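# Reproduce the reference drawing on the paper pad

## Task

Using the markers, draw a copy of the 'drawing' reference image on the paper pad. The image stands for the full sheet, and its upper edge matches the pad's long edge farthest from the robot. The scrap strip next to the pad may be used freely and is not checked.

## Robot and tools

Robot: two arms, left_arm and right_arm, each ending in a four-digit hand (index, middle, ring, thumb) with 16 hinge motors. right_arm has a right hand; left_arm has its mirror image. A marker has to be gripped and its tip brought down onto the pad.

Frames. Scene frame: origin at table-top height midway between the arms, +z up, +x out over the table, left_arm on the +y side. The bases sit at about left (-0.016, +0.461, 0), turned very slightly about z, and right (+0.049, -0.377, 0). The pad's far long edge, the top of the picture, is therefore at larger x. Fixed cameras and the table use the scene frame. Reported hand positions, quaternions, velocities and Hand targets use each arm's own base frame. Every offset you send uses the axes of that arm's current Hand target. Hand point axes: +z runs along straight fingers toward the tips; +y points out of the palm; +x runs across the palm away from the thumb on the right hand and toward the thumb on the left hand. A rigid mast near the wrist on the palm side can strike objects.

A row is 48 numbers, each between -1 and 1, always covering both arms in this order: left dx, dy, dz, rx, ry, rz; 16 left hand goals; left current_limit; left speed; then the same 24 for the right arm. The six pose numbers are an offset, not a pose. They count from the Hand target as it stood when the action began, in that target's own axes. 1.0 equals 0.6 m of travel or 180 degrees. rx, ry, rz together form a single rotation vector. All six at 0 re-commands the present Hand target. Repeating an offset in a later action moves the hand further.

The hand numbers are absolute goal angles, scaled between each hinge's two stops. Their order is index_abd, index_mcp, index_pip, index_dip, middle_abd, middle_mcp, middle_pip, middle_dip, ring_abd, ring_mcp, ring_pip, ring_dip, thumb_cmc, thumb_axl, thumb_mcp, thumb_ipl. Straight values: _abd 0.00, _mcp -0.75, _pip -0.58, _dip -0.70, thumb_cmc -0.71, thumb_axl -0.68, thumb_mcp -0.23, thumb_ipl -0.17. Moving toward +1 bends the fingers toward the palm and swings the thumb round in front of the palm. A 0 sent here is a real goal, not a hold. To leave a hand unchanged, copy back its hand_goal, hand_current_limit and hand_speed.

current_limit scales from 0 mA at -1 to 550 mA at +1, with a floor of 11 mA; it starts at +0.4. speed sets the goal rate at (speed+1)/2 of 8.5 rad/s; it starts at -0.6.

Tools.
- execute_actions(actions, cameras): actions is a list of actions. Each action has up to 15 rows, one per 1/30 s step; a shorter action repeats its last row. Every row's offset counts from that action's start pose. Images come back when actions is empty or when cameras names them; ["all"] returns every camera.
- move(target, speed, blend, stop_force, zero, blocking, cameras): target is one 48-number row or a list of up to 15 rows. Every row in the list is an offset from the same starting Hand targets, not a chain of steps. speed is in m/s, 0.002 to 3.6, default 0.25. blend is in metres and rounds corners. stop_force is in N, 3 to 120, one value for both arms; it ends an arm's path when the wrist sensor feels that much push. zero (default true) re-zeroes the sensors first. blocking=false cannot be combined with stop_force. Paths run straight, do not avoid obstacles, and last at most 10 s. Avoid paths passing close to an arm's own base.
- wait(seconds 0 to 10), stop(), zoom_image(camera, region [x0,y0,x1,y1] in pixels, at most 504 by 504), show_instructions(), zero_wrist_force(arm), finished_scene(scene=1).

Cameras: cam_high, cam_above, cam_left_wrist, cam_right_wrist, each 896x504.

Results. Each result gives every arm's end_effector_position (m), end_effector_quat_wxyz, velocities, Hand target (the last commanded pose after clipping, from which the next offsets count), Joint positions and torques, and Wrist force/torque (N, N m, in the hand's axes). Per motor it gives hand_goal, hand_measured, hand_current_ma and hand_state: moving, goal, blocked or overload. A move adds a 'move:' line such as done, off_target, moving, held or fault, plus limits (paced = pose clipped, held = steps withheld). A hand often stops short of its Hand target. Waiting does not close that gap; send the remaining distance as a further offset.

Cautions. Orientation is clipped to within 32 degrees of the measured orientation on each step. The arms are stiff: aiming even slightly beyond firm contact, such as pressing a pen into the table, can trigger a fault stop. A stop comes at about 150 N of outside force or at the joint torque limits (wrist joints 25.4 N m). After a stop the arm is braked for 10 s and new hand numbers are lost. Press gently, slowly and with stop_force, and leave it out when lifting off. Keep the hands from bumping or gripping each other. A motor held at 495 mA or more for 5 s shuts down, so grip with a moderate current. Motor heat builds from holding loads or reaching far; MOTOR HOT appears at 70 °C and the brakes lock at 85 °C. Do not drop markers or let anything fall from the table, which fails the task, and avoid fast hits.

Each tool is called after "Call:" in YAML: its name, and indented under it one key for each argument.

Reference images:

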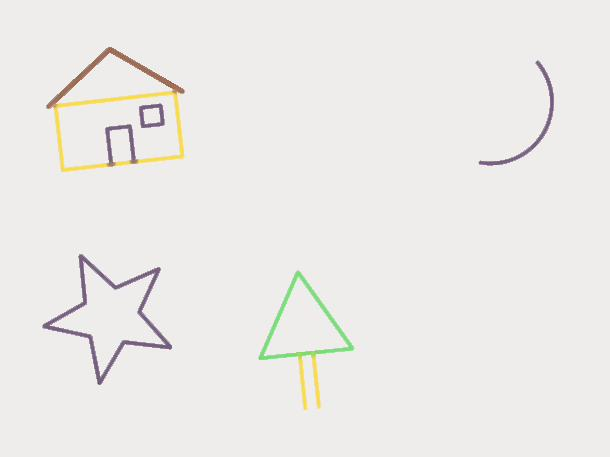

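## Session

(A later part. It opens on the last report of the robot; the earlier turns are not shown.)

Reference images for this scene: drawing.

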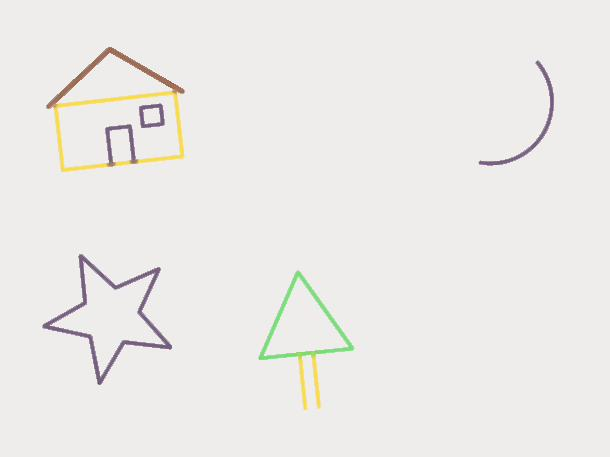

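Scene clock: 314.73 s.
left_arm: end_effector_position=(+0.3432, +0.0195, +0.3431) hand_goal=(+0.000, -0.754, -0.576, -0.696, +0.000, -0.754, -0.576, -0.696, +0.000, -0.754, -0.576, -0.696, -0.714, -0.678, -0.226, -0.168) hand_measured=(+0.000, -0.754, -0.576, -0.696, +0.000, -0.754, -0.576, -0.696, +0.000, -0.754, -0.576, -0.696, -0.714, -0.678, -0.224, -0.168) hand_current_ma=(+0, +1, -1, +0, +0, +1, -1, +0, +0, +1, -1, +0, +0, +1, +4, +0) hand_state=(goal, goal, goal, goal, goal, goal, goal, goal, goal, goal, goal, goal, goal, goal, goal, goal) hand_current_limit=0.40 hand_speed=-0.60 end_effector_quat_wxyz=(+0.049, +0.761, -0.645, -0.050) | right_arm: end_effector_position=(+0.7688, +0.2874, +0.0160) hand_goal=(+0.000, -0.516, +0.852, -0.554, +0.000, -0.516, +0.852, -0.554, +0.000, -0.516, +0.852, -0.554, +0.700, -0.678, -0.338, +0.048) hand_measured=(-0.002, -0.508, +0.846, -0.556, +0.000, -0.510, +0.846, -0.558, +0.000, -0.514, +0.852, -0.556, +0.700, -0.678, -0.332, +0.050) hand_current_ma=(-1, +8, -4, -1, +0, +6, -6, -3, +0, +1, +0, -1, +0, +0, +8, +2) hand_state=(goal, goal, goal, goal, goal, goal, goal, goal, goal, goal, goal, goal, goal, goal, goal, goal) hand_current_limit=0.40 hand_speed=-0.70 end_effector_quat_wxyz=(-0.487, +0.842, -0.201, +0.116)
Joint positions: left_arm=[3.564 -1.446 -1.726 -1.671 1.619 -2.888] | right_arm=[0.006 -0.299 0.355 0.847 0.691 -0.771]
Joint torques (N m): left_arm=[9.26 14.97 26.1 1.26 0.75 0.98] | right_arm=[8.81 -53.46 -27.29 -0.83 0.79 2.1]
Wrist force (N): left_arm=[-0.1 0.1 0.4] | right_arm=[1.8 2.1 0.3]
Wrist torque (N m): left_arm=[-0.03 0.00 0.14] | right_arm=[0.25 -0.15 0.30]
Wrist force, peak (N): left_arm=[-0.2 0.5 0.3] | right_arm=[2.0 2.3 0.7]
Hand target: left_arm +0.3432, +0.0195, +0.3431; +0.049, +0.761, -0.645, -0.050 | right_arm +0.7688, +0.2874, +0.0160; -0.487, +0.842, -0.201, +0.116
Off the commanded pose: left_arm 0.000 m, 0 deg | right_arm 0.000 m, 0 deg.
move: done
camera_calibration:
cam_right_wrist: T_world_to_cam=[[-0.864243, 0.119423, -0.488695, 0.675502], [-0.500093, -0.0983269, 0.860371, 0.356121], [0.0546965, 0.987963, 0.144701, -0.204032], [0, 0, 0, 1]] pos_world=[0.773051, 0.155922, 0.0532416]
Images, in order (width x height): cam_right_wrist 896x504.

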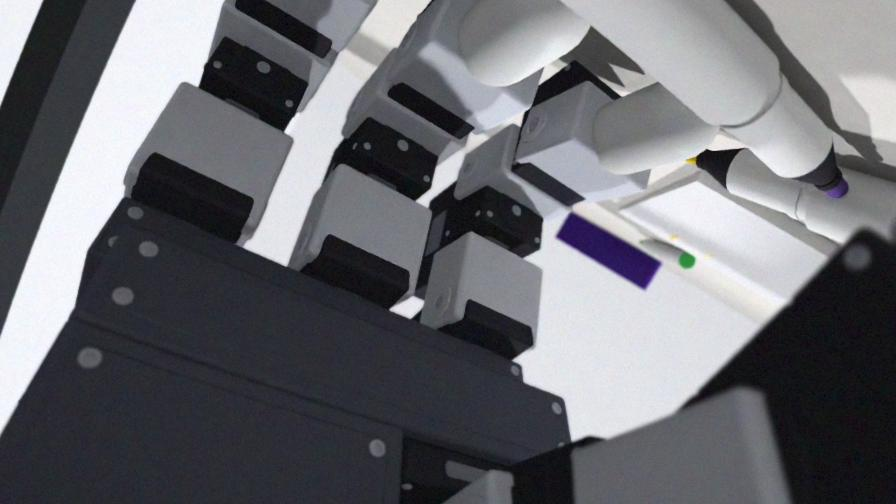

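Call:
move:
  target: [0,0,0,0,0,0,0,-0.754,-0.576,-0.696,0,-0.754,-0.576,-0.696,0,-0.754,-0.576,-0.696,-0.714,-0.678,-0.226,-0.168,0.4,-0.6, 0,0,0,0,0,0,0,-0.516,0.852,-0.554,0,-0.516,0.852,-0.554,0,-0.516,0.852,-0.554,0.70,-0.678,-0.05,0.05,0.4,-0.8]
  speed: 0.03
  cameras: ["cam_left_wrist","cam_right_wrist"]

Call:
zoom_image:
  camera: "cam_left_wrist"
  region: [200, 360, 360, 504]

Scene clock: 316.00 s.
left_arm: end_effector_position=(+0.3432, +0.0195, +0.3431) hand_goal=(+0.000, -0.754, -0.576, -0.696, +0.000, -0.754, -0.576, -0.696, +0.000, -0.754, -0.576, -0.696, -0.714, -0.678, -0.226, -0.168) hand_measured=(+0.000, -0.754, -0.576, -0.696, +0.000, -0.754, -0.576, -0.696, +0.000, -0.754, -0.576, -0.696, -0.714, -0.678, -0.224, -0.168) hand_current_ma=(+0, +1, -1, +0, +0, +1, -1, +0, +0, +1, -1, +0, +0, +1, +4, +0) hand_state=(goal, goal, goal, goal, goal, goal, goal, goal, goal, goal, goal, goal, goal, goal, goal, goal) hand_current_limit=0.40 hand_speed=-0.60 end_effector_quat_wxyz=(+0.049, +0.761, -0.645, -0.050) | right_arm: end_effector_position=(+0.7688, +0.2874, +0.0160) hand_goal=(+0.000, -0.516, +0.852, -0.554, +0.000, -0.516, +0.852, -0.554, +0.000, -0.516, +0.852, -0.554, +0.700, -0.678, -0.050, +0.050) hand_measured=(-0.002, -0.508, +0.846, -0.556, +0.000, -0.510, +0.846, -0.558, +0.000, -0.514, +0.852, -0.556, +0.700, -0.678, -0.266, +0.030) hand_current_ma=(-1, +8, -4, -1, +0, +6, -6, -3, +0, +1, +0, -1, +0, +0, -385, -40) hand_state=(goal, goal, goal, goal, goal, goal, goal, goal, goal, goal, goal, goal, goal, goal, blocked, goal) hand_current_limit=0.40 hand_speed=-0.80 end_effector_quat_wxyz=(-0.487, +0.842, -0.201, +0.116)
Joint positions: left_arm=[3.564 -1.446 -1.726 -1.671 1.619 -2.888] | right_arm=[0.006 -0.299 0.355 0.847 0.691 -0.771]
Joint torques (N m): left_arm=[9.58 15.42 25.81 0.96 0.98 0.91] | right_arm=[8.24 -53.4 -23.86 -0.79 0.8 1.87]
Wrist force (N): left_arm=[0.0 0.0 0.2] | right_arm=[1.3 -3.8 -3.5]
Wrist torque (N m): left_arm=[-0.04 -0.02 0.14] | right_arm=[-0.54 -0.12 0.31]
Wrist force, peak (N): left_arm=[-0.2 0.2 0.4] | right_arm=[1.2 -3.6 -3.8]
Hand target: left_arm +0.3432, +0.0195, +0.3431; +0.049, +0.761, -0.645, -0.050 | right_arm +0.7688, +0.2874, +0.0160; -0.487, +0.842, -0.201, +0.116
Off the commanded pose: left_arm 0.000 m, 0 deg | right_arm 0.000 m, 0 deg.
move: done
camera_calibration:
cam_left_wrist: T_world_to_cam=[[0.4825, 0.875771, -0.0147753, -0.216021], [0.668036, -0.357035, 0.652881, -0.493972], [0.566499, -0.324886, -0.757316, 0.19249], [0, 0, 0, 1]] pos_world=[0.325175, 0.0753572, 0.465089]
cam_right_wrist: T_world_to_cam=[[-0.864243, 0.119423, -0.488695, 0.675502], [-0.500093, -0.0983269, 0.860371, 0.356121], [0.0546965, 0.987963, 0.144701, -0.204032], [0, 0, 0, 1]] pos_world=[0.773051, 0.155922, 0.0532416]
Images, in order (width x height): cam_left_wrist 896x504, cam_right_wrist 896x504.

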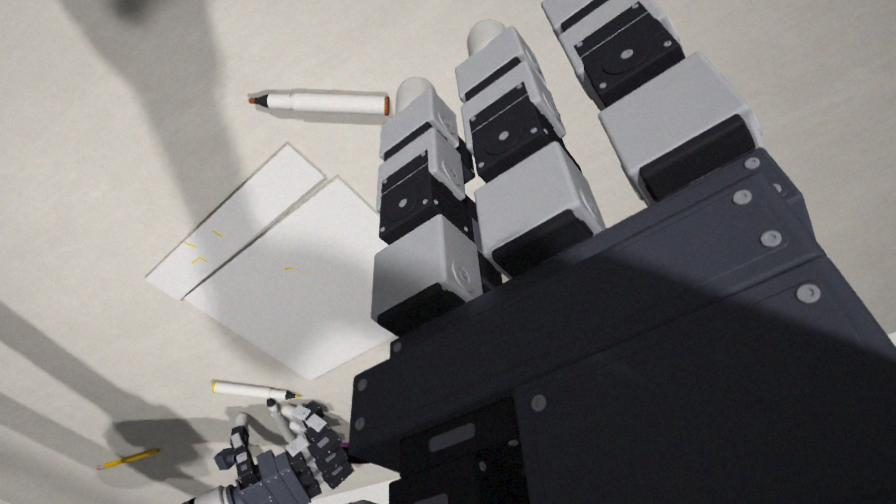

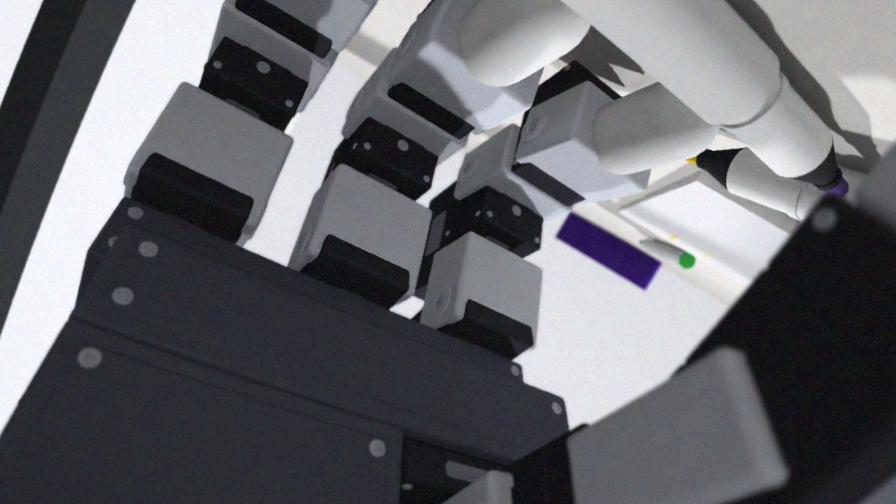

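Scaled by 3.150 from the camera's 896x504 image, which has a finer 1280x720 frame.

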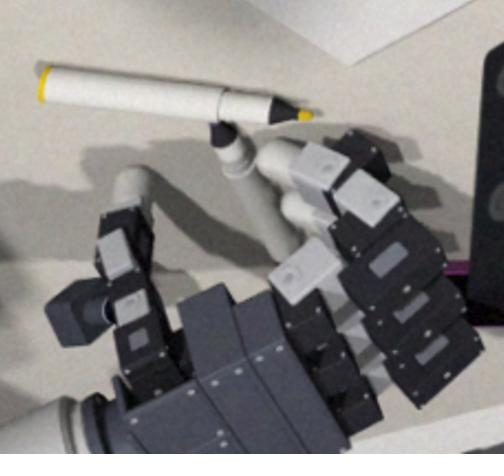

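Call:
move:
  target:
    - [0,0,0,0,0,0,0,-0.754,-0.576,-0.696,0,-0.754,-0.576,-0.696,0,-0.754,-0.576,-0.696,-0.714,-0.678,-0.226,-0.168,0.4,-0.6, 0,-0.0202,-0.0117,0,0,0,0,-0.516,0.852,-0.554,0,-0.516,0.852,-0.554,0,-0.516,0.852,-0.554,0.70,-0.678,-0.338,0.048,0.4,-0.7]
    - [0,0,0,0,0,0,0,-0.754,-0.576,-0.696,0,-0.754,-0.576,-0.696,0,-0.754,-0.576,-0.696,-0.714,-0.678,-0.226,-0.168,0.4,-0.6, 0,-0.0202,-0.0117,0,0,0,0,-0.456,0.711,-0.554,0,-0.456,0.711,-0.554,0,-0.516,0.852,-0.554,0.70,-0.678,-0.338,0.25,0.4,-0.7]
  speed: 0.05
  cameras: ["cam_left_wrist","cam_right_wrist"]

Call:
zoom_image:
  camera: "cam_left_wrist"
  region: [200, 360, 360, 504]

Scene clock: 319.67 s.
left_arm: end_effector_position=(+0.3432, +0.0195, +0.3431) hand_goal=(+0.000, -0.754, -0.576, -0.696, +0.000, -0.754, -0.576, -0.696, +0.000, -0.754, -0.576, -0.696, -0.714, -0.678, -0.226, -0.168) hand_measured=(+0.000, -0.754, -0.576, -0.696, +0.000, -0.754, -0.576, -0.696, +0.000, -0.754, -0.576, -0.696, -0.714, -0.678, -0.224, -0.168) hand_current_ma=(+0, +1, -1, +0, +0, +1, -1, +0, +0, +1, -1, +0, +0, +1, +4, +0) hand_state=(goal, goal, goal, goal, goal, goal, goal, goal, goal, goal, goal, goal, goal, goal, goal, goal) hand_current_limit=0.40 hand_speed=-0.60 end_effector_quat_wxyz=(+0.049, +0.761, -0.645, -0.050) | right_arm: end_effector_position=(+0.7688, +0.2874, +0.0300) hand_goal=(+0.000, -0.456, +0.710, -0.554, +0.000, -0.456, +0.710, -0.554, +0.000, -0.516, +0.852, -0.554, +0.700, -0.678, -0.338, +0.250) hand_measured=(-0.002, -0.454, +0.710, -0.556, +0.000, -0.454, +0.712, -0.558, +0.000, -0.514, +0.852, -0.556, +0.700, -0.678, -0.332, +0.248) hand_current_ma=(-1, +1, +0, -1, +0, +0, +0, -3, +0, +1, +0, -1, +0, +0, +7, -2) hand_state=(goal, goal, goal, goal, goal, goal, goal, goal, goal, goal, goal, goal, goal, goal, goal, goal) hand_current_limit=0.40 hand_speed=-0.70 end_effector_quat_wxyz=(-0.487, +0.842, -0.201, +0.116)
Joint positions: left_arm=[3.564 -1.446 -1.726 -1.671 1.619 -2.888] | right_arm=[0.006 -0.303 0.327 0.878 0.691 -0.771]
Joint torques (N m): left_arm=[9.77 15.75 25.43 0.91 0.93 0.94] | right_arm=[-5.23 -52.84 -26.71 3.18 -0.66 -2.27]
Wrist force (N): left_arm=[0.0 0.4 0.1] | right_arm=[2.0 1.9 0.7]
Wrist torque (N m): left_arm=[0.04 -0.02 0.14] | right_arm=[0.20 -0.19 0.34]
Wrist force, peak (N): left_arm=[-0.1 0.1 0.7] | right_arm=[1.5 -3.8 -4.0]
Hand target: left_arm +0.3432, +0.0195, +0.3431; +0.049, +0.761, -0.645, -0.050 | right_arm +0.7688, +0.2874, +0.0300; -0.487, +0.842, -0.201, +0.116
Off the commanded pose: left_arm 0.000 m, 0 deg | right_arm 0.000 m, 0 deg.
move: done
camera_calibration:
cam_left_wrist: T_world_to_cam=[[0.4825, 0.875771, -0.0147753, -0.216021], [0.668036, -0.357035, 0.652881, -0.493972], [0.566499, -0.324886, -0.757316, 0.19249], [0, 0, 0, 1]] pos_world=[0.325175, 0.0753572, 0.465089]
cam_right_wrist: T_world_to_cam=[[-0.864244, 0.119375, -0.488703, 0.682365], [-0.50009, -0.0982417, 0.860383, 0.34405], [0.0546971, 0.987977, 0.144603, -0.205955], [0, 0, 0, 1]] pos_world=[0.773051, 0.155822, 0.0672417]
Images, in order (width x height): cam_left_wrist 896x504, cam_right_wrist 896x504.

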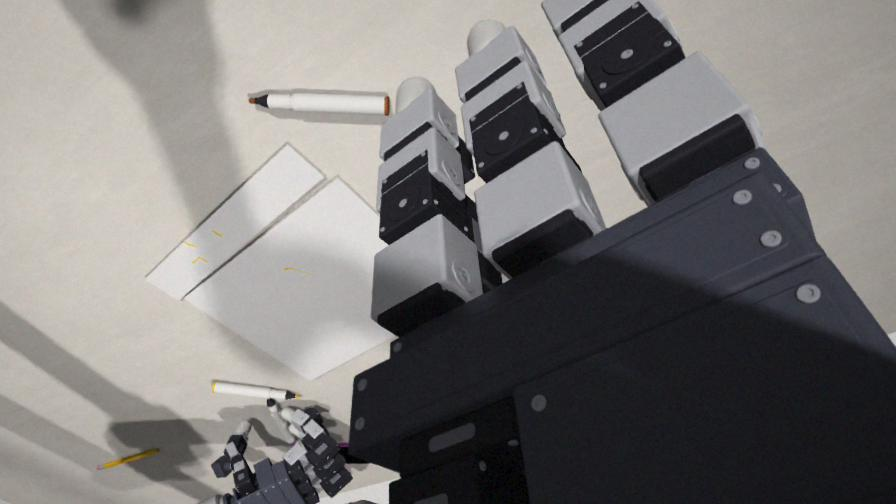

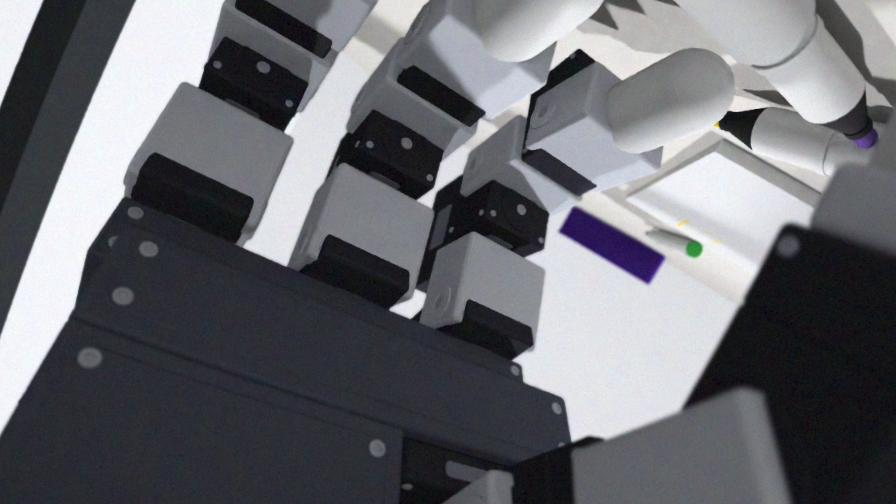

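Scaled by 3.150 from the camera's 896x504 image, which has a finer 1280x720 frame.

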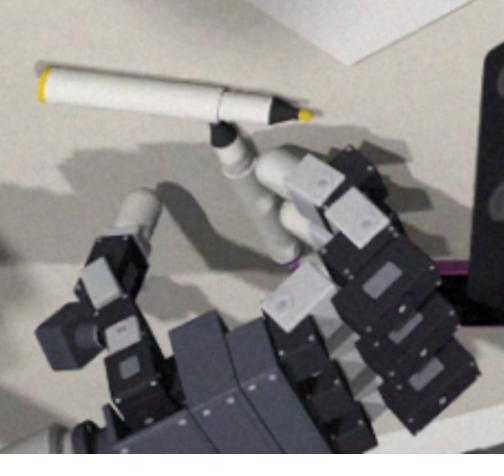

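Call:
move:
  target: [0,0,0,0,0,0,0,-0.754,-0.576,-0.696,0,-0.754,-0.576,-0.696,0,-0.754,-0.576,-0.696,-0.714,-0.678,-0.226,-0.168,0.4,-0.6, 0,0.0110,0.0063,0,0,0,0,-0.456,0.711,-0.554,0,-0.456,0.711,-0.554,0,-0.516,0.852,-0.554,0.70,-0.678,-0.338,0.25,0.4,-0.7]
  speed: 0.015
  stop_force: 3
  cameras: ["cam_left_wrist","cam_right_wrist"]

Call:
zoom_image:
  camera: "cam_left_wrist"
  region: [200, 360, 360, 504]

Scene clock: 321.53 s.
left_arm: end_effector_position=(+0.3432, +0.0195, +0.3431) hand_goal=(+0.000, -0.754, -0.576, -0.696, +0.000, -0.754, -0.576, -0.696, +0.000, -0.754, -0.576, -0.696, -0.714, -0.678, -0.226, -0.168) hand_measured=(+0.000, -0.754, -0.576, -0.696, +0.000, -0.754, -0.576, -0.696, +0.000, -0.754, -0.576, -0.696, -0.714, -0.678, -0.224, -0.168) hand_current_ma=(+0, +1, -1, +0, +0, +1, -1, +0, +0, +1, -1, +0, +0, +1, +4, +0) hand_state=(goal, goal, goal, goal, goal, goal, goal, goal, goal, goal, goal, goal, goal, goal, goal, goal) hand_current_limit=0.40 hand_speed=-0.60 end_effector_quat_wxyz=(+0.049, +0.761, -0.645, -0.050) | right_arm: end_effector_position=(+0.7688, +0.2873, +0.0223) hand_goal=(+0.000, -0.456, +0.710, -0.554, +0.000, -0.456, +0.710, -0.554, +0.000, -0.516, +0.852, -0.554, +0.700, -0.678, -0.338, +0.250) hand_measured=(-0.002, -0.454, +0.710, -0.556, +0.000, -0.454, +0.712, -0.556, +0.000, -0.514, +0.852, -0.556, +0.700, -0.678, -0.332, +0.248) hand_current_ma=(-1, +1, +0, -1, +0, +0, +0, -2, +0, +1, +0, -1, +0, +0, +7, -2) hand_state=(goal, goal, goal, goal, goal, goal, goal, goal, goal, goal, goal, goal, goal, goal, goal, goal) hand_current_limit=0.40 hand_speed=-0.70 end_effector_quat_wxyz=(-0.487, +0.842, -0.201, +0.115)
Joint positions: left_arm=[3.564 -1.446 -1.726 -1.671 1.619 -2.888] | right_arm=[0.006 -0.302 0.343 0.861 0.69 -0.771]
Joint torques (N m): left_arm=[8.6 14.48 26.3 0.92 0.97 0.84] | right_arm=[-6.55 -74.7 -12.29 -0.69 -2.05 2.09]
Wrist force (N): left_arm=[-0.1 0.2 0.1] | right_arm=[2.3 1.4 0.6]
Wrist torque (N m): left_arm=[0.01 0.00 0.13] | right_arm=[0.18 -0.23 0.37]
Wrist force, peak (N): left_arm=[-0.2 0.3 0.5] | right_arm=[2.3 2.2 0.6]
Hand target: left_arm +0.3432, +0.0195, +0.3431; +0.049, +0.761, -0.645, -0.050 | right_arm +0.7688, +0.2873, +0.0224; -0.487, +0.842, -0.201, +0.116
Off the commanded pose: left_arm 0.000 m, 0 deg | right_arm 0.000 m, 0 deg.
move: done
camera_calibration:
cam_left_wrist: T_world_to_cam=[[0.4825, 0.875771, -0.0147753, -0.216021], [0.668036, -0.357035, 0.652881, -0.493972], [0.566499, -0.324886, -0.757316, 0.19249], [0, 0, 0, 1]] pos_world=[0.325175, 0.0753572, 0.465089]
cam_right_wrist: T_world_to_cam=[[-0.864267, 0.119418, -0.488652, 0.678573], [-0.50005, -0.098332, 0.860396, 0.350521], [0.0546967, 0.987963, 0.1447, -0.204854], [0, 0, 0, 1]] pos_world=[0.772951, 0.155822, 0.0596416]
Images, in order (width x height): cam_left_wrist 896x504, cam_right_wrist 896x504.

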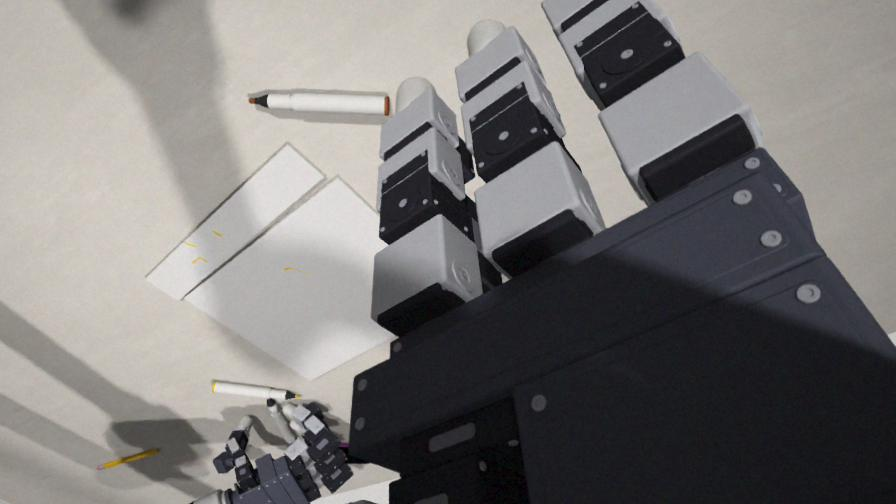

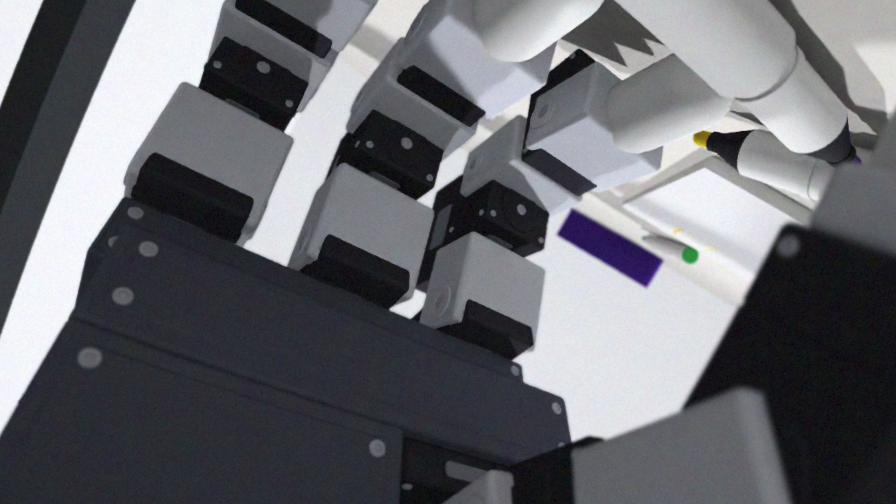

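Scaled by 3.150 from the camera's 896x504 image, which has a finer 1280x720 frame.

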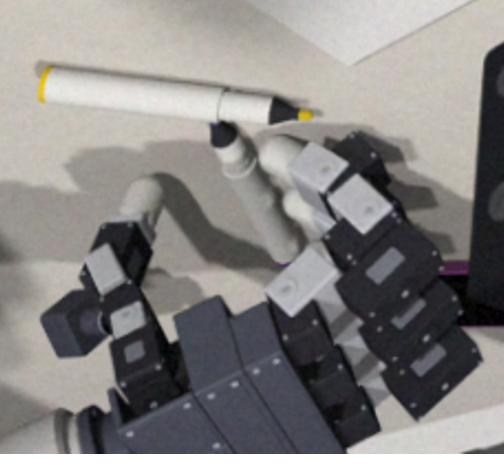

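Call:
move:
  target: [0,0,0,0,0,0,0,-0.754,-0.576,-0.696,0,-0.754,-0.576,-0.696,0,-0.754,-0.576,-0.696,-0.714,-0.678,-0.226,-0.168,0.4,-0.6, 0,0.0036,0.0021,0,0,0,0,-0.456,0.711,-0.554,0,-0.456,0.711,-0.554,0,-0.516,0.852,-0.554,0.70,-0.678,-0.338,0.25,0.4,-0.7]
  speed: 0.01
  stop_force: 3
  cameras: []

Scene clock: 323.63 s.
left_arm: end_effector_position=(+0.3432, +0.0195, +0.3431) hand_goal=(+0.000, -0.754, -0.576, -0.696, +0.000, -0.754, -0.576, -0.696, +0.000, -0.754, -0.576, -0.696, -0.714, -0.678, -0.226, -0.168) hand_measured=(+0.000, -0.754, -0.576, -0.696, +0.000, -0.754, -0.576, -0.696, +0.000, -0.754, -0.576, -0.696, -0.714, -0.678, -0.224, -0.168) hand_current_ma=(+0, +1, -1, +0, +0, +1, -1, +0, +0, +1, -1, +0, +0, +1, +4, +0) hand_state=(goal, goal, goal, goal, goal, goal, goal, goal, goal, goal, goal, goal, goal, goal, goal, goal) hand_current_limit=0.40 hand_speed=-0.60 end_effector_quat_wxyz=(+0.049, +0.761, -0.645, -0.050) | right_arm: end_effector_position=(+0.7688, +0.2873, +0.0218) hand_goal=(+0.000, -0.456, +0.710, -0.554, +0.000, -0.456, +0.710, -0.554, +0.000, -0.516, +0.852, -0.554, +0.700, -0.678, -0.338, +0.250) hand_measured=(-0.002, -0.456, +0.712, -0.554, +0.000, -0.458, +0.716, -0.552, +0.000, -0.514, +0.852, -0.556, +0.700, -0.678, -0.332, +0.248) hand_current_ma=(-1, +0, +1, +0, +0, -1, +4, +1, +0, +1, +0, -1, +0, +0, +7, -2) hand_state=(goal, goal, goal, goal, goal, goal, goal, goal, goal, goal, goal, goal, goal, goal, goal, goal) hand_current_limit=0.40 hand_speed=-0.70 end_effector_quat_wxyz=(-0.487, +0.842, -0.201, +0.116)
Joint positions: left_arm=[3.564 -1.446 -1.726 -1.671 1.619 -2.888] | right_arm=[0.006 -0.302 0.345 0.859 0.69 -0.771]
Joint torques (N m): left_arm=[9.93 15.87 25.71 1 0.86 0.91] | right_arm=[-6.87 -73.65 -25.99 3.16 -1.46 1.57]
Wrist force (N): left_arm=[-0.2 0.1 0.2] | right_arm=[1.8 -0.2 0.5]
Wrist torque (N m): left_arm=[-0.01 0.00 0.13] | right_arm=[0.23 -0.19 0.35]
Wrist force, peak (N): left_arm=[-0.4 -0.1 0.6] | right_arm=[2.2 2.1 0.5]
Hand target: left_arm +0.3432, +0.0195, +0.3431; +0.049, +0.761, -0.645, -0.050 | right_arm +0.7688, +0.2873, +0.0218; -0.487, +0.842, -0.201, +0.116 (not the last commanded pose)
Off the commanded pose: left_arm 0.000 m, 0 deg | right_arm 0.002 m, 0 deg.
move: contact (right_arm)
No camera images: "cameras" was empty.

Call:
move:
  target:
    - [0,0,0,0,0,0,0,-0.754,-0.576,-0.696,0,-0.754,-0.576,-0.696,0,-0.754,-0.576,-0.696,-0.714,-0.678,-0.226,-0.168,0.4,-0.6, 0,-0.0010,-0.0006,0,0,0,0,-0.456,0.711,-0.554,0,-0.456,0.711,-0.554,0,-0.516,0.852,-0.554,0.70,-0.678,-0.12,0.22,0.4,-0.8]
  speed: 0.01
  cameras: ["cam_left_wrist","cam_right_wrist"]

Call:
zoom_image:
  camera: "cam_left_wrist"
  region: [200, 360, 360, 504]

Scene clock: 325.07 s.
left_arm: end_effector_position=(+0.3432, +0.0195, +0.3431) hand_goal=(+0.000, -0.754, -0.576, -0.696, +0.000, -0.754, -0.576, -0.696, +0.000, -0.754, -0.576, -0.696, -0.714, -0.678, -0.226, -0.168) hand_measured=(+0.000, -0.754, -0.576, -0.696, +0.000, -0.754, -0.576, -0.696, +0.000, -0.754, -0.576, -0.696, -0.714, -0.678, -0.224, -0.168) hand_current_ma=(+0, +1, -1, +0, +0, +1, -1, +0, +0, +1, -1, +0, +0, +1, +4, +0) hand_state=(goal, goal, goal, goal, goal, goal, goal, goal, goal, goal, goal, goal, goal, goal, goal, goal) hand_current_limit=0.40 hand_speed=-0.60 end_effector_quat_wxyz=(+0.049, +0.761, -0.645, -0.050) | right_arm: end_effector_position=(+0.7688, +0.2873, +0.0224) hand_goal=(+0.000, -0.456, +0.710, -0.554, +0.000, -0.456, +0.710, -0.554, +0.000, -0.516, +0.852, -0.554, +0.700, -0.678, -0.120, +0.220) hand_measured=(-0.002, -0.454, +0.710, -0.554, +0.000, -0.454, +0.712, -0.552, +0.000, -0.514, +0.852, -0.556, +0.700, -0.678, -0.122, +0.222) hand_current_ma=(-1, +1, +0, +0, +0, +0, +0, +1, +0, +1, +0, -1, +0, +0, -1, +1) hand_state=(goal, goal, goal, goal, goal, goal, goal, goal, goal, goal, goal, goal, goal, goal, goal, goal) hand_current_limit=0.40 hand_speed=-0.80 end_effector_quat_wxyz=(-0.487, +0.842, -0.201, +0.116)
Joint positions: left_arm=[3.564 -1.446 -1.726 -1.671 1.619 -2.888] | right_arm=[0.006 -0.302 0.343 0.86 0.69 -0.771]
Joint torques (N m): left_arm=[10.04 14.31 26.01 0.96 1 0.81] | right_arm=[-6.03 -75.39 -26.03 2.73 -1.62 1.49]
Wrist force (N): left_arm=[0.0 0.2 0.2] | right_arm=[2.3 2.0 0.3]
Wrist torque (N m): left_arm=[0.01 -0.02 0.14] | right_arm=[0.22 -0.22 0.37]
Wrist force, peak (N): left_arm=[-0.3 0.2 0.4] | right_arm=[2.3 2.0 0.3]
Hand target: left_arm +0.3432, +0.0195, +0.3431; +0.049, +0.761, -0.645, -0.050 | right_arm +0.7688, +0.2873, +0.0225; -0.487, +0.842, -0.201, +0.116
Off the commanded pose: left_arm 0.000 m, 0 deg | right_arm 0.000 m, 0 deg.
move: done
camera_calibration:
cam_left_wrist: T_world_to_cam=[[0.4825, 0.875771, -0.0147753, -0.216021], [0.668036, -0.357035, 0.652881, -0.493972], [0.566499, -0.324886, -0.757316, 0.19249], [0, 0, 0, 1]] pos_world=[0.325175, 0.0753572, 0.465089]
cam_right_wrist: T_world_to_cam=[[-0.864132, 0.119446, -0.488886, 0.678613], [-0.500285, -0.0983039, 0.860262, 0.350671], [0.0546955, 0.987962, 0.144705, -0.204873], [0, 0, 0, 1]] pos_world=[0.773052, 0.155822, 0.0597415]
Images, in order (width x height): cam_left_wrist 896x504, cam_right_wrist 896x504.

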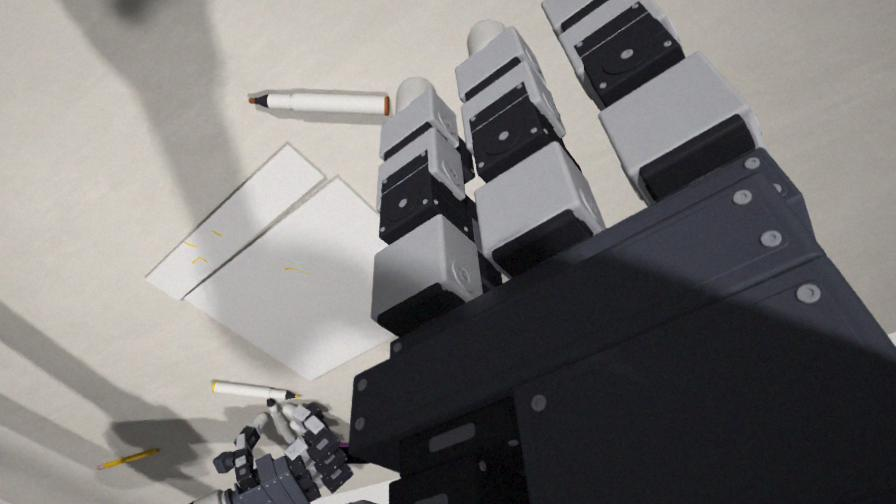

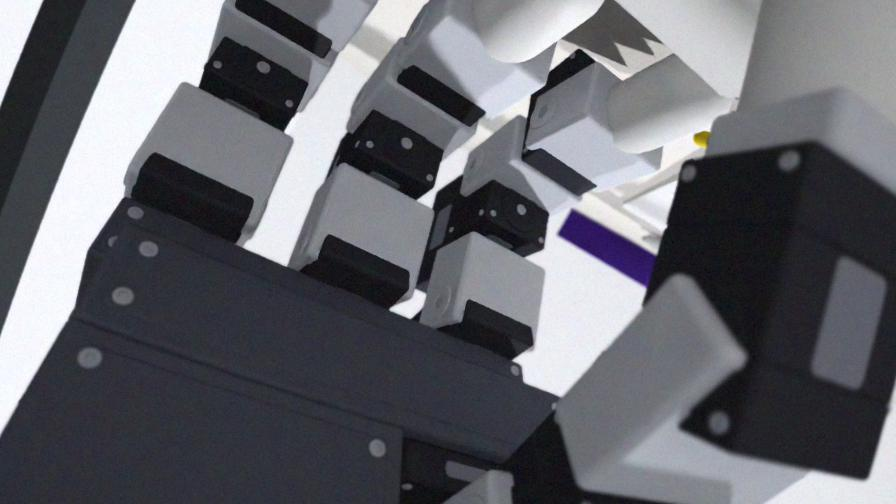

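Scaled by 3.150 from the camera's 896x504 image, which has a finer 1280x720 frame.

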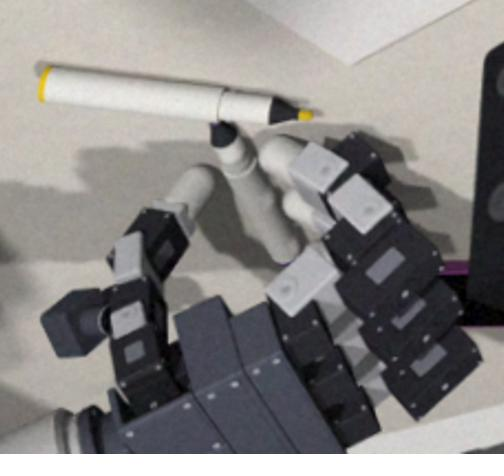

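Call:
move:
  target:
    - [0,0,0,0,0,0,0,-0.754,-0.576,-0.696,0,-0.754,-0.576,-0.696,0,-0.754,-0.576,-0.696,-0.714,-0.678,-0.226,-0.168,0.4,-0.6, 0,0,0,0,0,0,0,-0.456,0.711,-0.554,0,-0.456,0.711,-0.554,0,-0.516,0.852,-0.554,0.70,-0.678,0.25,0.17,0.74,-0.92]
  speed: 0.01
  cameras: ["cam_left_wrist","cam_right_wrist"]

Call:
zoom_image:
  camera: "cam_left_wrist"
  region: [200, 360, 360, 504]

Scene clock: 327.77 s.
left_arm: end_effector_position=(+0.3432, +0.0195, +0.3431) hand_goal=(+0.000, -0.754, -0.576, -0.696, +0.000, -0.754, -0.576, -0.696, +0.000, -0.754, -0.576, -0.696, -0.714, -0.678, -0.226, -0.168) hand_measured=(+0.000, -0.754, -0.576, -0.696, +0.000, -0.754, -0.576, -0.696, +0.000, -0.754, -0.576, -0.696, -0.714, -0.678, -0.224, -0.168) hand_current_ma=(+0, +1, -1, +0, +0, +1, -1, +0, +0, +1, -1, +0, +0, +1, +4, +0) hand_state=(goal, goal, goal, goal, goal, goal, goal, goal, goal, goal, goal, goal, goal, goal, goal, goal) hand_current_limit=0.40 hand_speed=-0.60 end_effector_quat_wxyz=(+0.049, +0.761, -0.645, -0.050) | right_arm: end_effector_position=(+0.7688, +0.2873, +0.0225) hand_goal=(+0.000, -0.456, +0.710, -0.554, +0.000, -0.456, +0.710, -0.554, +0.000, -0.516, +0.852, -0.554, +0.700, -0.678, +0.250, +0.170) hand_measured=(-0.002, -0.454, +0.710, -0.554, +0.000, -0.454, +0.712, -0.552, +0.000, -0.514, +0.852, -0.556, +0.700, -0.678, -0.052, +0.152) hand_current_ma=(-1, +1, +0, +0, +0, +0, +0, +1, +0, +1, +0, -1, +0, +0, -478, -39) hand_state=(goal, goal, goal, goal, goal, goal, goal, goal, goal, goal, goal, goal, goal, goal, blocked, goal) hand_current_limit=0.74 hand_speed=-0.92 end_effector_quat_wxyz=(-0.487, +0.842, -0.201, +0.116)
Joint positions: left_arm=[3.564 -1.446 -1.726 -1.671 1.619 -2.888] | right_arm=[0.006 -0.302 0.343 0.86 0.69 -0.771]
Joint torques (N m): left_arm=[9.24 15.96 25.5 1.14 0.86 1.04] | right_arm=[-5.02 -70.2 -24.74 1.85 -2.2 -2.12]
Wrist force (N): left_arm=[-0.2 0.1 0.1] | right_arm=[1.5 -2.7 -6.1]
Wrist torque (N m): left_arm=[0.00 0.01 0.12] | right_arm=[-0.36 -0.15 0.35]
Wrist force, peak (N): left_arm=[-0.4 0.4 0.3] | right_arm=[1.4 -2.6 -6.3]
Hand target: left_arm +0.3432, +0.0195, +0.3431; +0.049, +0.761, -0.645, -0.050 | right_arm +0.7688, +0.2873, +0.0225; -0.487, +0.842, -0.201, +0.116
Off the commanded pose: left_arm 0.000 m, 0 deg | right_arm 0.000 m, 0 deg.
move: done
camera_calibration:
cam_left_wrist: T_world_to_cam=[[0.4825, 0.875771, -0.0147753, -0.216021], [0.668036, -0.357035, 0.652881, -0.493972], [0.566499, -0.324886, -0.757316, 0.19249], [0, 0, 0, 1]] pos_world=[0.325175, 0.0753572, 0.465089]
cam_right_wrist: T_world_to_cam=[[-0.864132, 0.119446, -0.488886, 0.678613], [-0.500285, -0.0983039, 0.860262, 0.350671], [0.0546955, 0.987962, 0.144705, -0.204873], [0, 0, 0, 1]] pos_world=[0.773052, 0.155822, 0.0597415]
Images, in order (width x height): cam_left_wrist 896x504, cam_right_wrist 896x504.

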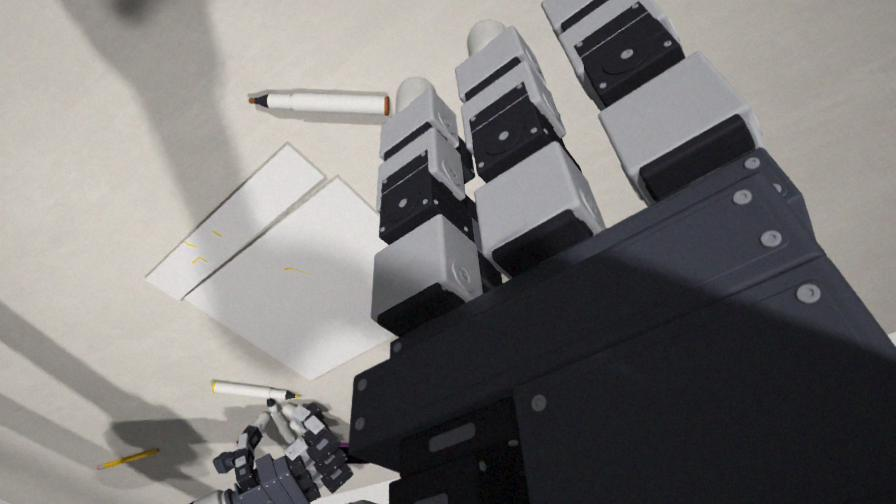

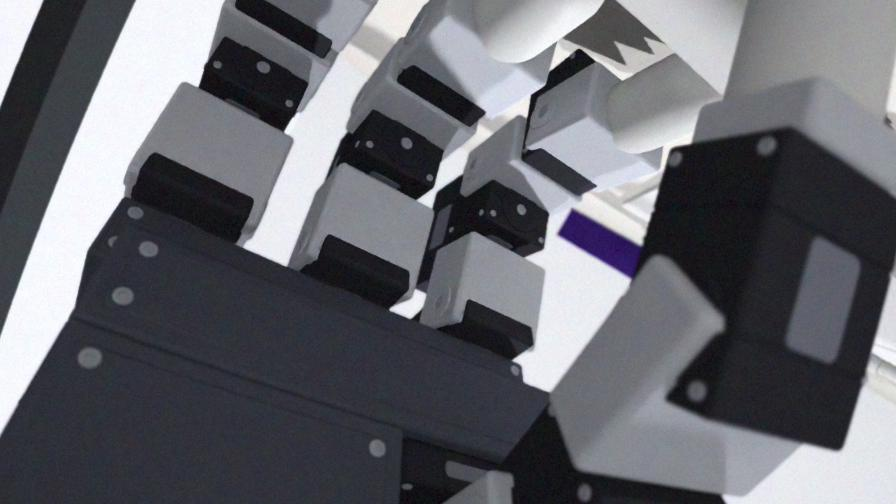

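Scaled by 3.150 from the camera's 896x504 image, which has a finer 1280x720 frame.

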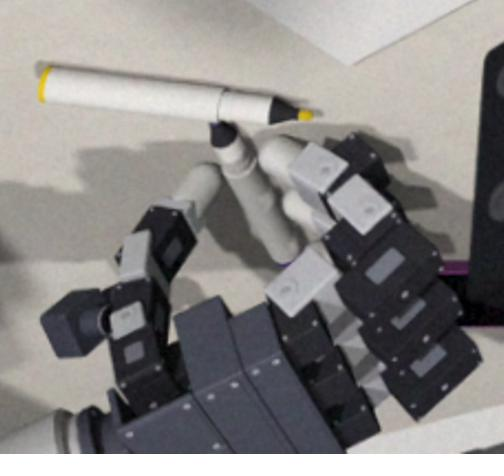

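Call:
move:
  target:
    - [0,0,0,0,0,0,0,-0.754,-0.576,-0.696,0,-0.754,-0.576,-0.696,0,-0.754,-0.576,-0.696,-0.714,-0.678,-0.226,-0.168,0.4,-0.6, 0,-0.0010,-0.0006,0,0,0,0,-0.456,0.711,-0.554,0,-0.456,0.711,-0.554,0,-0.516,0.852,-0.554,0.70,-0.678,-0.14,0.22,0.4,-0.8]
    - [0,0,0,0,0,0,0,-0.754,-0.576,-0.696,0,-0.754,-0.576,-0.696,0,-0.754,-0.576,-0.696,-0.714,-0.678,-0.226,-0.168,0.4,-0.6, 0,-0.0010,-0.0006,0,0,0,0,-0.456,0.711,-0.554,0,-0.456,0.711,-0.554,0,-0.516,0.852,-0.554,0.70,-0.678,0.02,0.23,0.4,-0.9]
  speed: 0.01
  cameras: ["cam_left_wrist"]

Call:
zoom_image:
  camera: "cam_left_wrist"
  region: [200, 360, 360, 504]

Scene clock: 330.60 s.
left_arm: end_effector_position=(+0.3432, +0.0195, +0.3431) hand_goal=(+0.000, -0.754, -0.576, -0.696, +0.000, -0.754, -0.576, -0.696, +0.000, -0.754, -0.576, -0.696, -0.714, -0.678, -0.226, -0.168) hand_measured=(+0.000, -0.754, -0.576, -0.696, +0.000, -0.754, -0.576, -0.696, +0.000, -0.754, -0.576, -0.696, -0.714, -0.678, -0.224, -0.168) hand_current_ma=(+0, +1, -1, +0, +0, +1, -1, +0, +0, +1, -1, +0, +0, +1, +4, +0) hand_state=(goal, goal, goal, goal, goal, goal, goal, goal, goal, goal, goal, goal, goal, goal, goal, goal) hand_current_limit=0.40 hand_speed=-0.60 end_effector_quat_wxyz=(+0.049, +0.761, -0.645, -0.050) | right_arm: end_effector_position=(+0.7688, +0.2873, +0.0232) hand_goal=(+0.000, -0.456, +0.710, -0.554, +0.000, -0.456, +0.710, -0.554, +0.000, -0.516, +0.852, -0.554, +0.700, -0.678, +0.020, +0.230) hand_measured=(-0.002, -0.456, +0.708, -0.554, +0.000, -0.456, +0.708, -0.552, +0.000, -0.514, +0.852, -0.556, +0.700, -0.678, -0.004, +0.226) hand_current_ma=(-1, +0, +0, +0, +0, +0, -1, +1, +0, +1, +0, -1, +0, +0, -55, -3) hand_state=(goal, goal, goal, goal, goal, goal, goal, goal, goal, goal, goal, goal, goal, goal, blocked, goal) hand_current_limit=0.40 hand_speed=-0.90 end_effector_quat_wxyz=(-0.487, +0.842, -0.201, +0.116)
Joint positions: left_arm=[3.564 -1.446 -1.726 -1.671 1.619 -2.888] | right_arm=[0.006 -0.302 0.342 0.862 0.69 -0.771]
Joint torques (N m): left_arm=[7.99 14.48 25.51 0.98 0.9 0.8] | right_arm=[3.09 -73.83 -25.55 3.03 -2.58 -2.26]
Wrist force (N): left_arm=[-0.1 0.1 0.2] | right_arm=[2.2 1.1 0.1]
Wrist torque (N m): left_arm=[-0.03 0.00 0.13] | right_arm=[0.13 -0.20 0.36]
Wrist force, peak (N): left_arm=[-0.3 0.5 0.2] | right_arm=[1.3 -2.6 -6.7]
Hand target: left_arm +0.3432, +0.0195, +0.3431; +0.049, +0.761, -0.645, -0.050 | right_arm +0.7688, +0.2873, +0.0232; -0.487, +0.842, -0.201, +0.116
Off the commanded pose: left_arm 0.000 m, 0 deg | right_arm 0.000 m, 0 deg.
move: done
camera_calibration:
cam_left_wrist: T_world_to_cam=[[0.4825, 0.875771, -0.0147753, -0.216021], [0.668036, -0.357035, 0.652881, -0.493972], [0.566499, -0.324886, -0.757316, 0.19249], [0, 0, 0, 1]] pos_world=[0.325175, 0.0753572, 0.465089]
Images, in order (width x height): cam_left_wrist 896x504.

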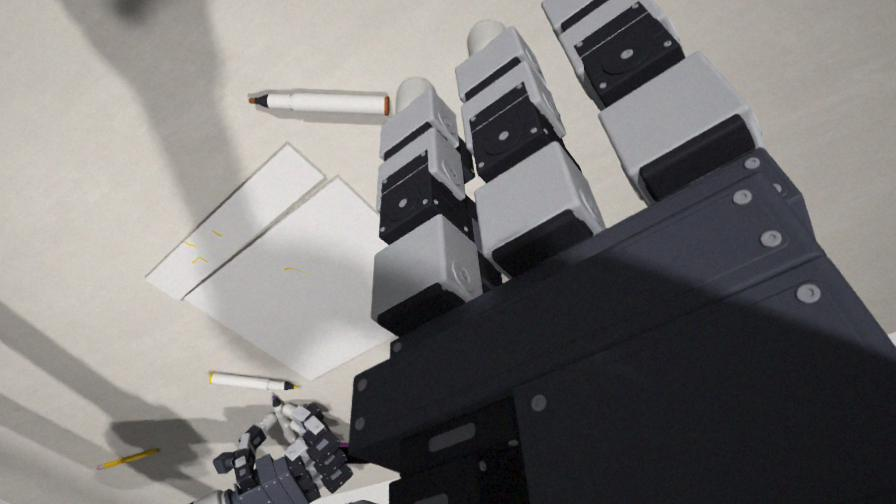

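Scaled by 3.150 from the camera's 896x504 image, which has a finer 1280x720 frame.

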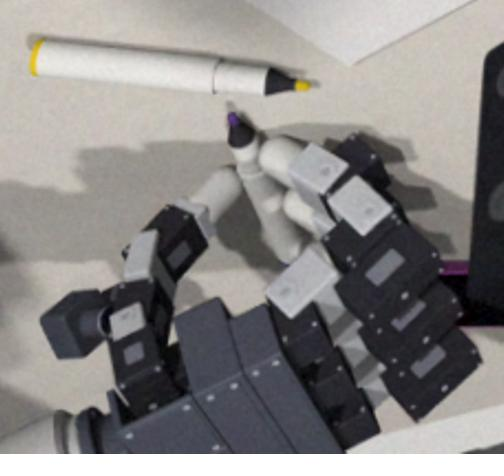

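Call:
move:
  target:
    - [0,0,0,0,0,0,0,-0.754,-0.576,-0.696,0,-0.754,-0.576,-0.696,0,-0.754,-0.576,-0.696,-0.714,-0.678,-0.226,-0.168,0.4,-0.6, 0,0.0022,0.00125,0,0,0,0,-0.456,0.711,-0.554,0,-0.456,0.711,-0.554,0,-0.516,0.852,-0.554,0.70,-0.678,0.02,0.23,0.4,-0.9]
  speed: 0.01
  stop_force: 4
  cameras: []

Call:
move:
  target:
    - [0,0,0,0,0,0,0,-0.754,-0.576,-0.696,0,-0.754,-0.576,-0.696,0,-0.754,-0.576,-0.696,-0.714,-0.678,-0.226,-0.168,0.4,-0.6, 0,0,0,0,0,0,0,-0.456,0.711,-0.554,0,-0.456,0.711,-0.554,0,-0.516,0.852,-0.554,0.70,-0.678,0.12,0.22,0.74,-0.92]
  speed: 0.01
  cameras: ["cam_left_wrist"]

Call:
zoom_image:
  camera: "cam_left_wrist"
  region: [200, 360, 360, 504]

Scene clock: 332.50 s.
left_arm: end_effector_position=(+0.3432, +0.0195, +0.3431) hand_goal=(+0.000, -0.754, -0.576, -0.696, +0.000, -0.754, -0.576, -0.696, +0.000, -0.754, -0.576, -0.696, -0.714, -0.678, -0.226, -0.168) hand_measured=(+0.000, -0.754, -0.576, -0.696, +0.000, -0.754, -0.576, -0.696, +0.000, -0.754, -0.576, -0.696, -0.714, -0.678, -0.224, -0.168) hand_current_ma=(+0, +1, -1, +0, +0, +1, -1, +0, +0, +1, -1, +0, +0, +1, +4, +0) hand_state=(goal, goal, goal, goal, goal, goal, goal, goal, goal, goal, goal, goal, goal, goal, goal, goal) hand_current_limit=0.40 hand_speed=-0.60 end_effector_quat_wxyz=(+0.049, +0.761, -0.645, -0.050) | right_arm: end_effector_position=(+0.7688, +0.2873, +0.0217) hand_goal=(+0.000, -0.456, +0.710, -0.554, +0.000, -0.456, +0.710, -0.554, +0.000, -0.516, +0.852, -0.554, +0.700, -0.678, +0.020, +0.230) hand_measured=(-0.002, -0.456, +0.712, -0.552, +0.000, -0.458, +0.714, -0.552, +0.000, -0.514, +0.852, -0.556, +0.700, -0.678, -0.004, +0.226) hand_current_ma=(-1, +0, +0, +0, +0, -2, +2, +2, +0, +1, +0, -1, +0, +0, -55, -4) hand_state=(goal, goal, goal, goal, goal, goal, goal, goal, goal, goal, goal, goal, goal, goal, blocked, goal) hand_current_limit=0.40 hand_speed=-0.90 end_effector_quat_wxyz=(-0.487, +0.842, -0.201, +0.116)
Joint positions: left_arm=[3.564 -1.446 -1.726 -1.671 1.619 -2.888] | right_arm=[0.006 -0.302 0.345 0.859 0.69 -0.771]
Joint torques (N m): left_arm=[9.48 16.14 25.95 1.06 1.01 0.8] | right_arm=[1.56 -53.1 -15 0.61 -2.54 -1.94]
Wrist force (N): left_arm=[-0.2 0.1 0.1] | right_arm=[2.1 -2.5 -1.5]
Wrist torque (N m): left_arm=[0.00 0.00 0.13] | right_arm=[0.03 -0.18 0.33]
Wrist force, peak (N): left_arm=[-0.2 0.6 0.3] | right_arm=[2.2 -2.8 -1.9]
Hand target: left_arm +0.3432, +0.0195, +0.3431; +0.049, +0.761, -0.645, -0.050 | right_arm +0.7688, +0.2873, +0.0218; -0.487, +0.842, -0.201, +0.116
Off the commanded pose: left_arm 0.000 m, 0 deg | right_arm 0.000 m, 0 deg.
move: contact (right_arm)
No camera images: "cameras" was empty.

Scene clock: 333.10 s.
left_arm: end_effector_position=(+0.3432, +0.0195, +0.3431) hand_goal=(+0.000, -0.754, -0.576, -0.696, +0.000, -0.754, -0.576, -0.696, +0.000, -0.754, -0.576, -0.696, -0.714, -0.678, -0.226, -0.168) hand_measured=(+0.000, -0.754, -0.576, -0.696, +0.000, -0.754, -0.576, -0.696, +0.000, -0.754, -0.576, -0.696, -0.714, -0.678, -0.224, -0.168) hand_current_ma=(+0, +1, -1, +0, +0, +1, -1, +0, +0, +1, -1, +0, +0, +1, +4, +0) hand_state=(goal, goal, goal, goal, goal, goal, goal, goal, goal, goal, goal, goal, goal, goal, goal, goal) hand_current_limit=0.40 hand_speed=-0.60 end_effector_quat_wxyz=(+0.049, +0.761, -0.645, -0.050) | right_arm: end_effector_position=(+0.7688, +0.2873, +0.0217) hand_goal=(+0.000, -0.456, +0.710, -0.554, +0.000, -0.456, +0.710, -0.554, +0.000, -0.516, +0.852, -0.554, +0.700, -0.678, +0.120, +0.220) hand_measured=(-0.002, -0.462, +0.712, -0.550, +0.000, -0.462, +0.714, -0.548, +0.000, -0.514, +0.852, -0.556, +0.700, -0.678, +0.014, +0.204) hand_current_ma=(-1, -5, +1, +2, +0, -6, +4, +4, +0, +1, +0, -1, +0, +0, -445, -28) hand_state=(goal, goal, goal, goal, goal, goal, goal, goal, goal, goal, goal, goal, goal, goal, blocked, goal) hand_current_limit=0.74 hand_speed=-0.92 end_effector_quat_wxyz=(-0.487, +0.842, -0.201, +0.116)
Joint positions: left_arm=[3.564 -1.446 -1.726 -1.671 1.619 -2.888] | right_arm=[0.006 -0.302 0.345 0.859 0.69 -0.771]
Joint torques (N m): left_arm=[9.29 16.51 25.54 0.97 0.91 0.76] | right_arm=[2.1 -58.5 -22.46 2.64 -2.41 -1.98]
Wrist force (N): left_arm=[-0.1 0.4 0.1] | right_arm=[2.3 -4.3 -4.7]
Wrist torque (N m): left_arm=[0.03 0.00 0.12] | right_arm=[-0.14 -0.18 0.33]
Wrist force, peak (N): left_arm=[-0.2 0.4 0.4] | right_arm=[2.4 -4.2 -4.9]
Hand target: left_arm +0.3432, +0.0195, +0.3431; +0.049, +0.761, -0.645, -0.050 | right_arm +0.7688, +0.2873, +0.0218; -0.487, +0.842, -0.201, +0.116
Off the commanded pose: left_arm 0.000 m, 0 deg | right_arm 0.000 m, 0 deg.
move: done
camera_calibration:
cam_left_wrist: T_world_to_cam=[[0.4825, 0.875771, -0.0147753, -0.216021], [0.668036, -0.357035, 0.652881, -0.493972], [0.566499, -0.324886, -0.757316, 0.19249], [0, 0, 0, 1]] pos_world=[0.325175, 0.0753572, 0.465089]
Images, in order (width x height): cam_left_wrist 896x504.

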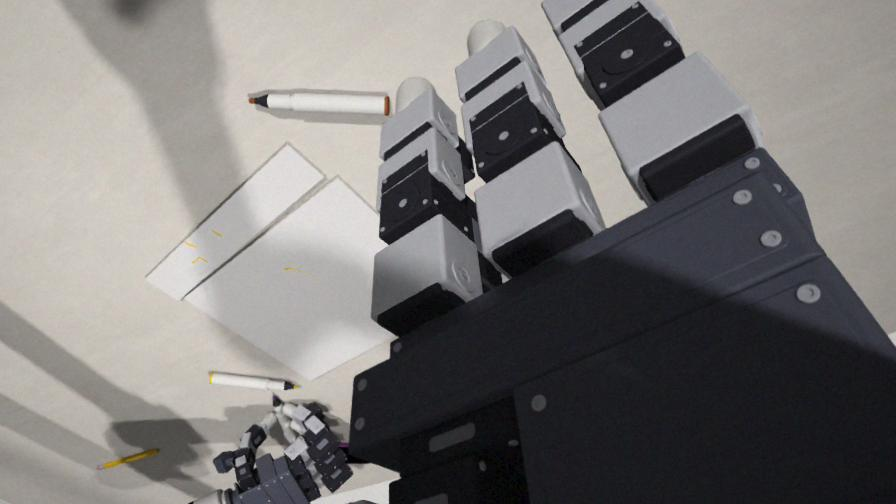

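Scaled by 3.150 from the camera's 896x504 image, which has a finer 1280x720 frame.

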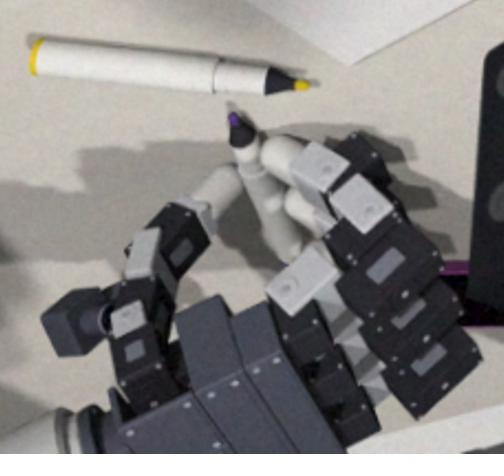

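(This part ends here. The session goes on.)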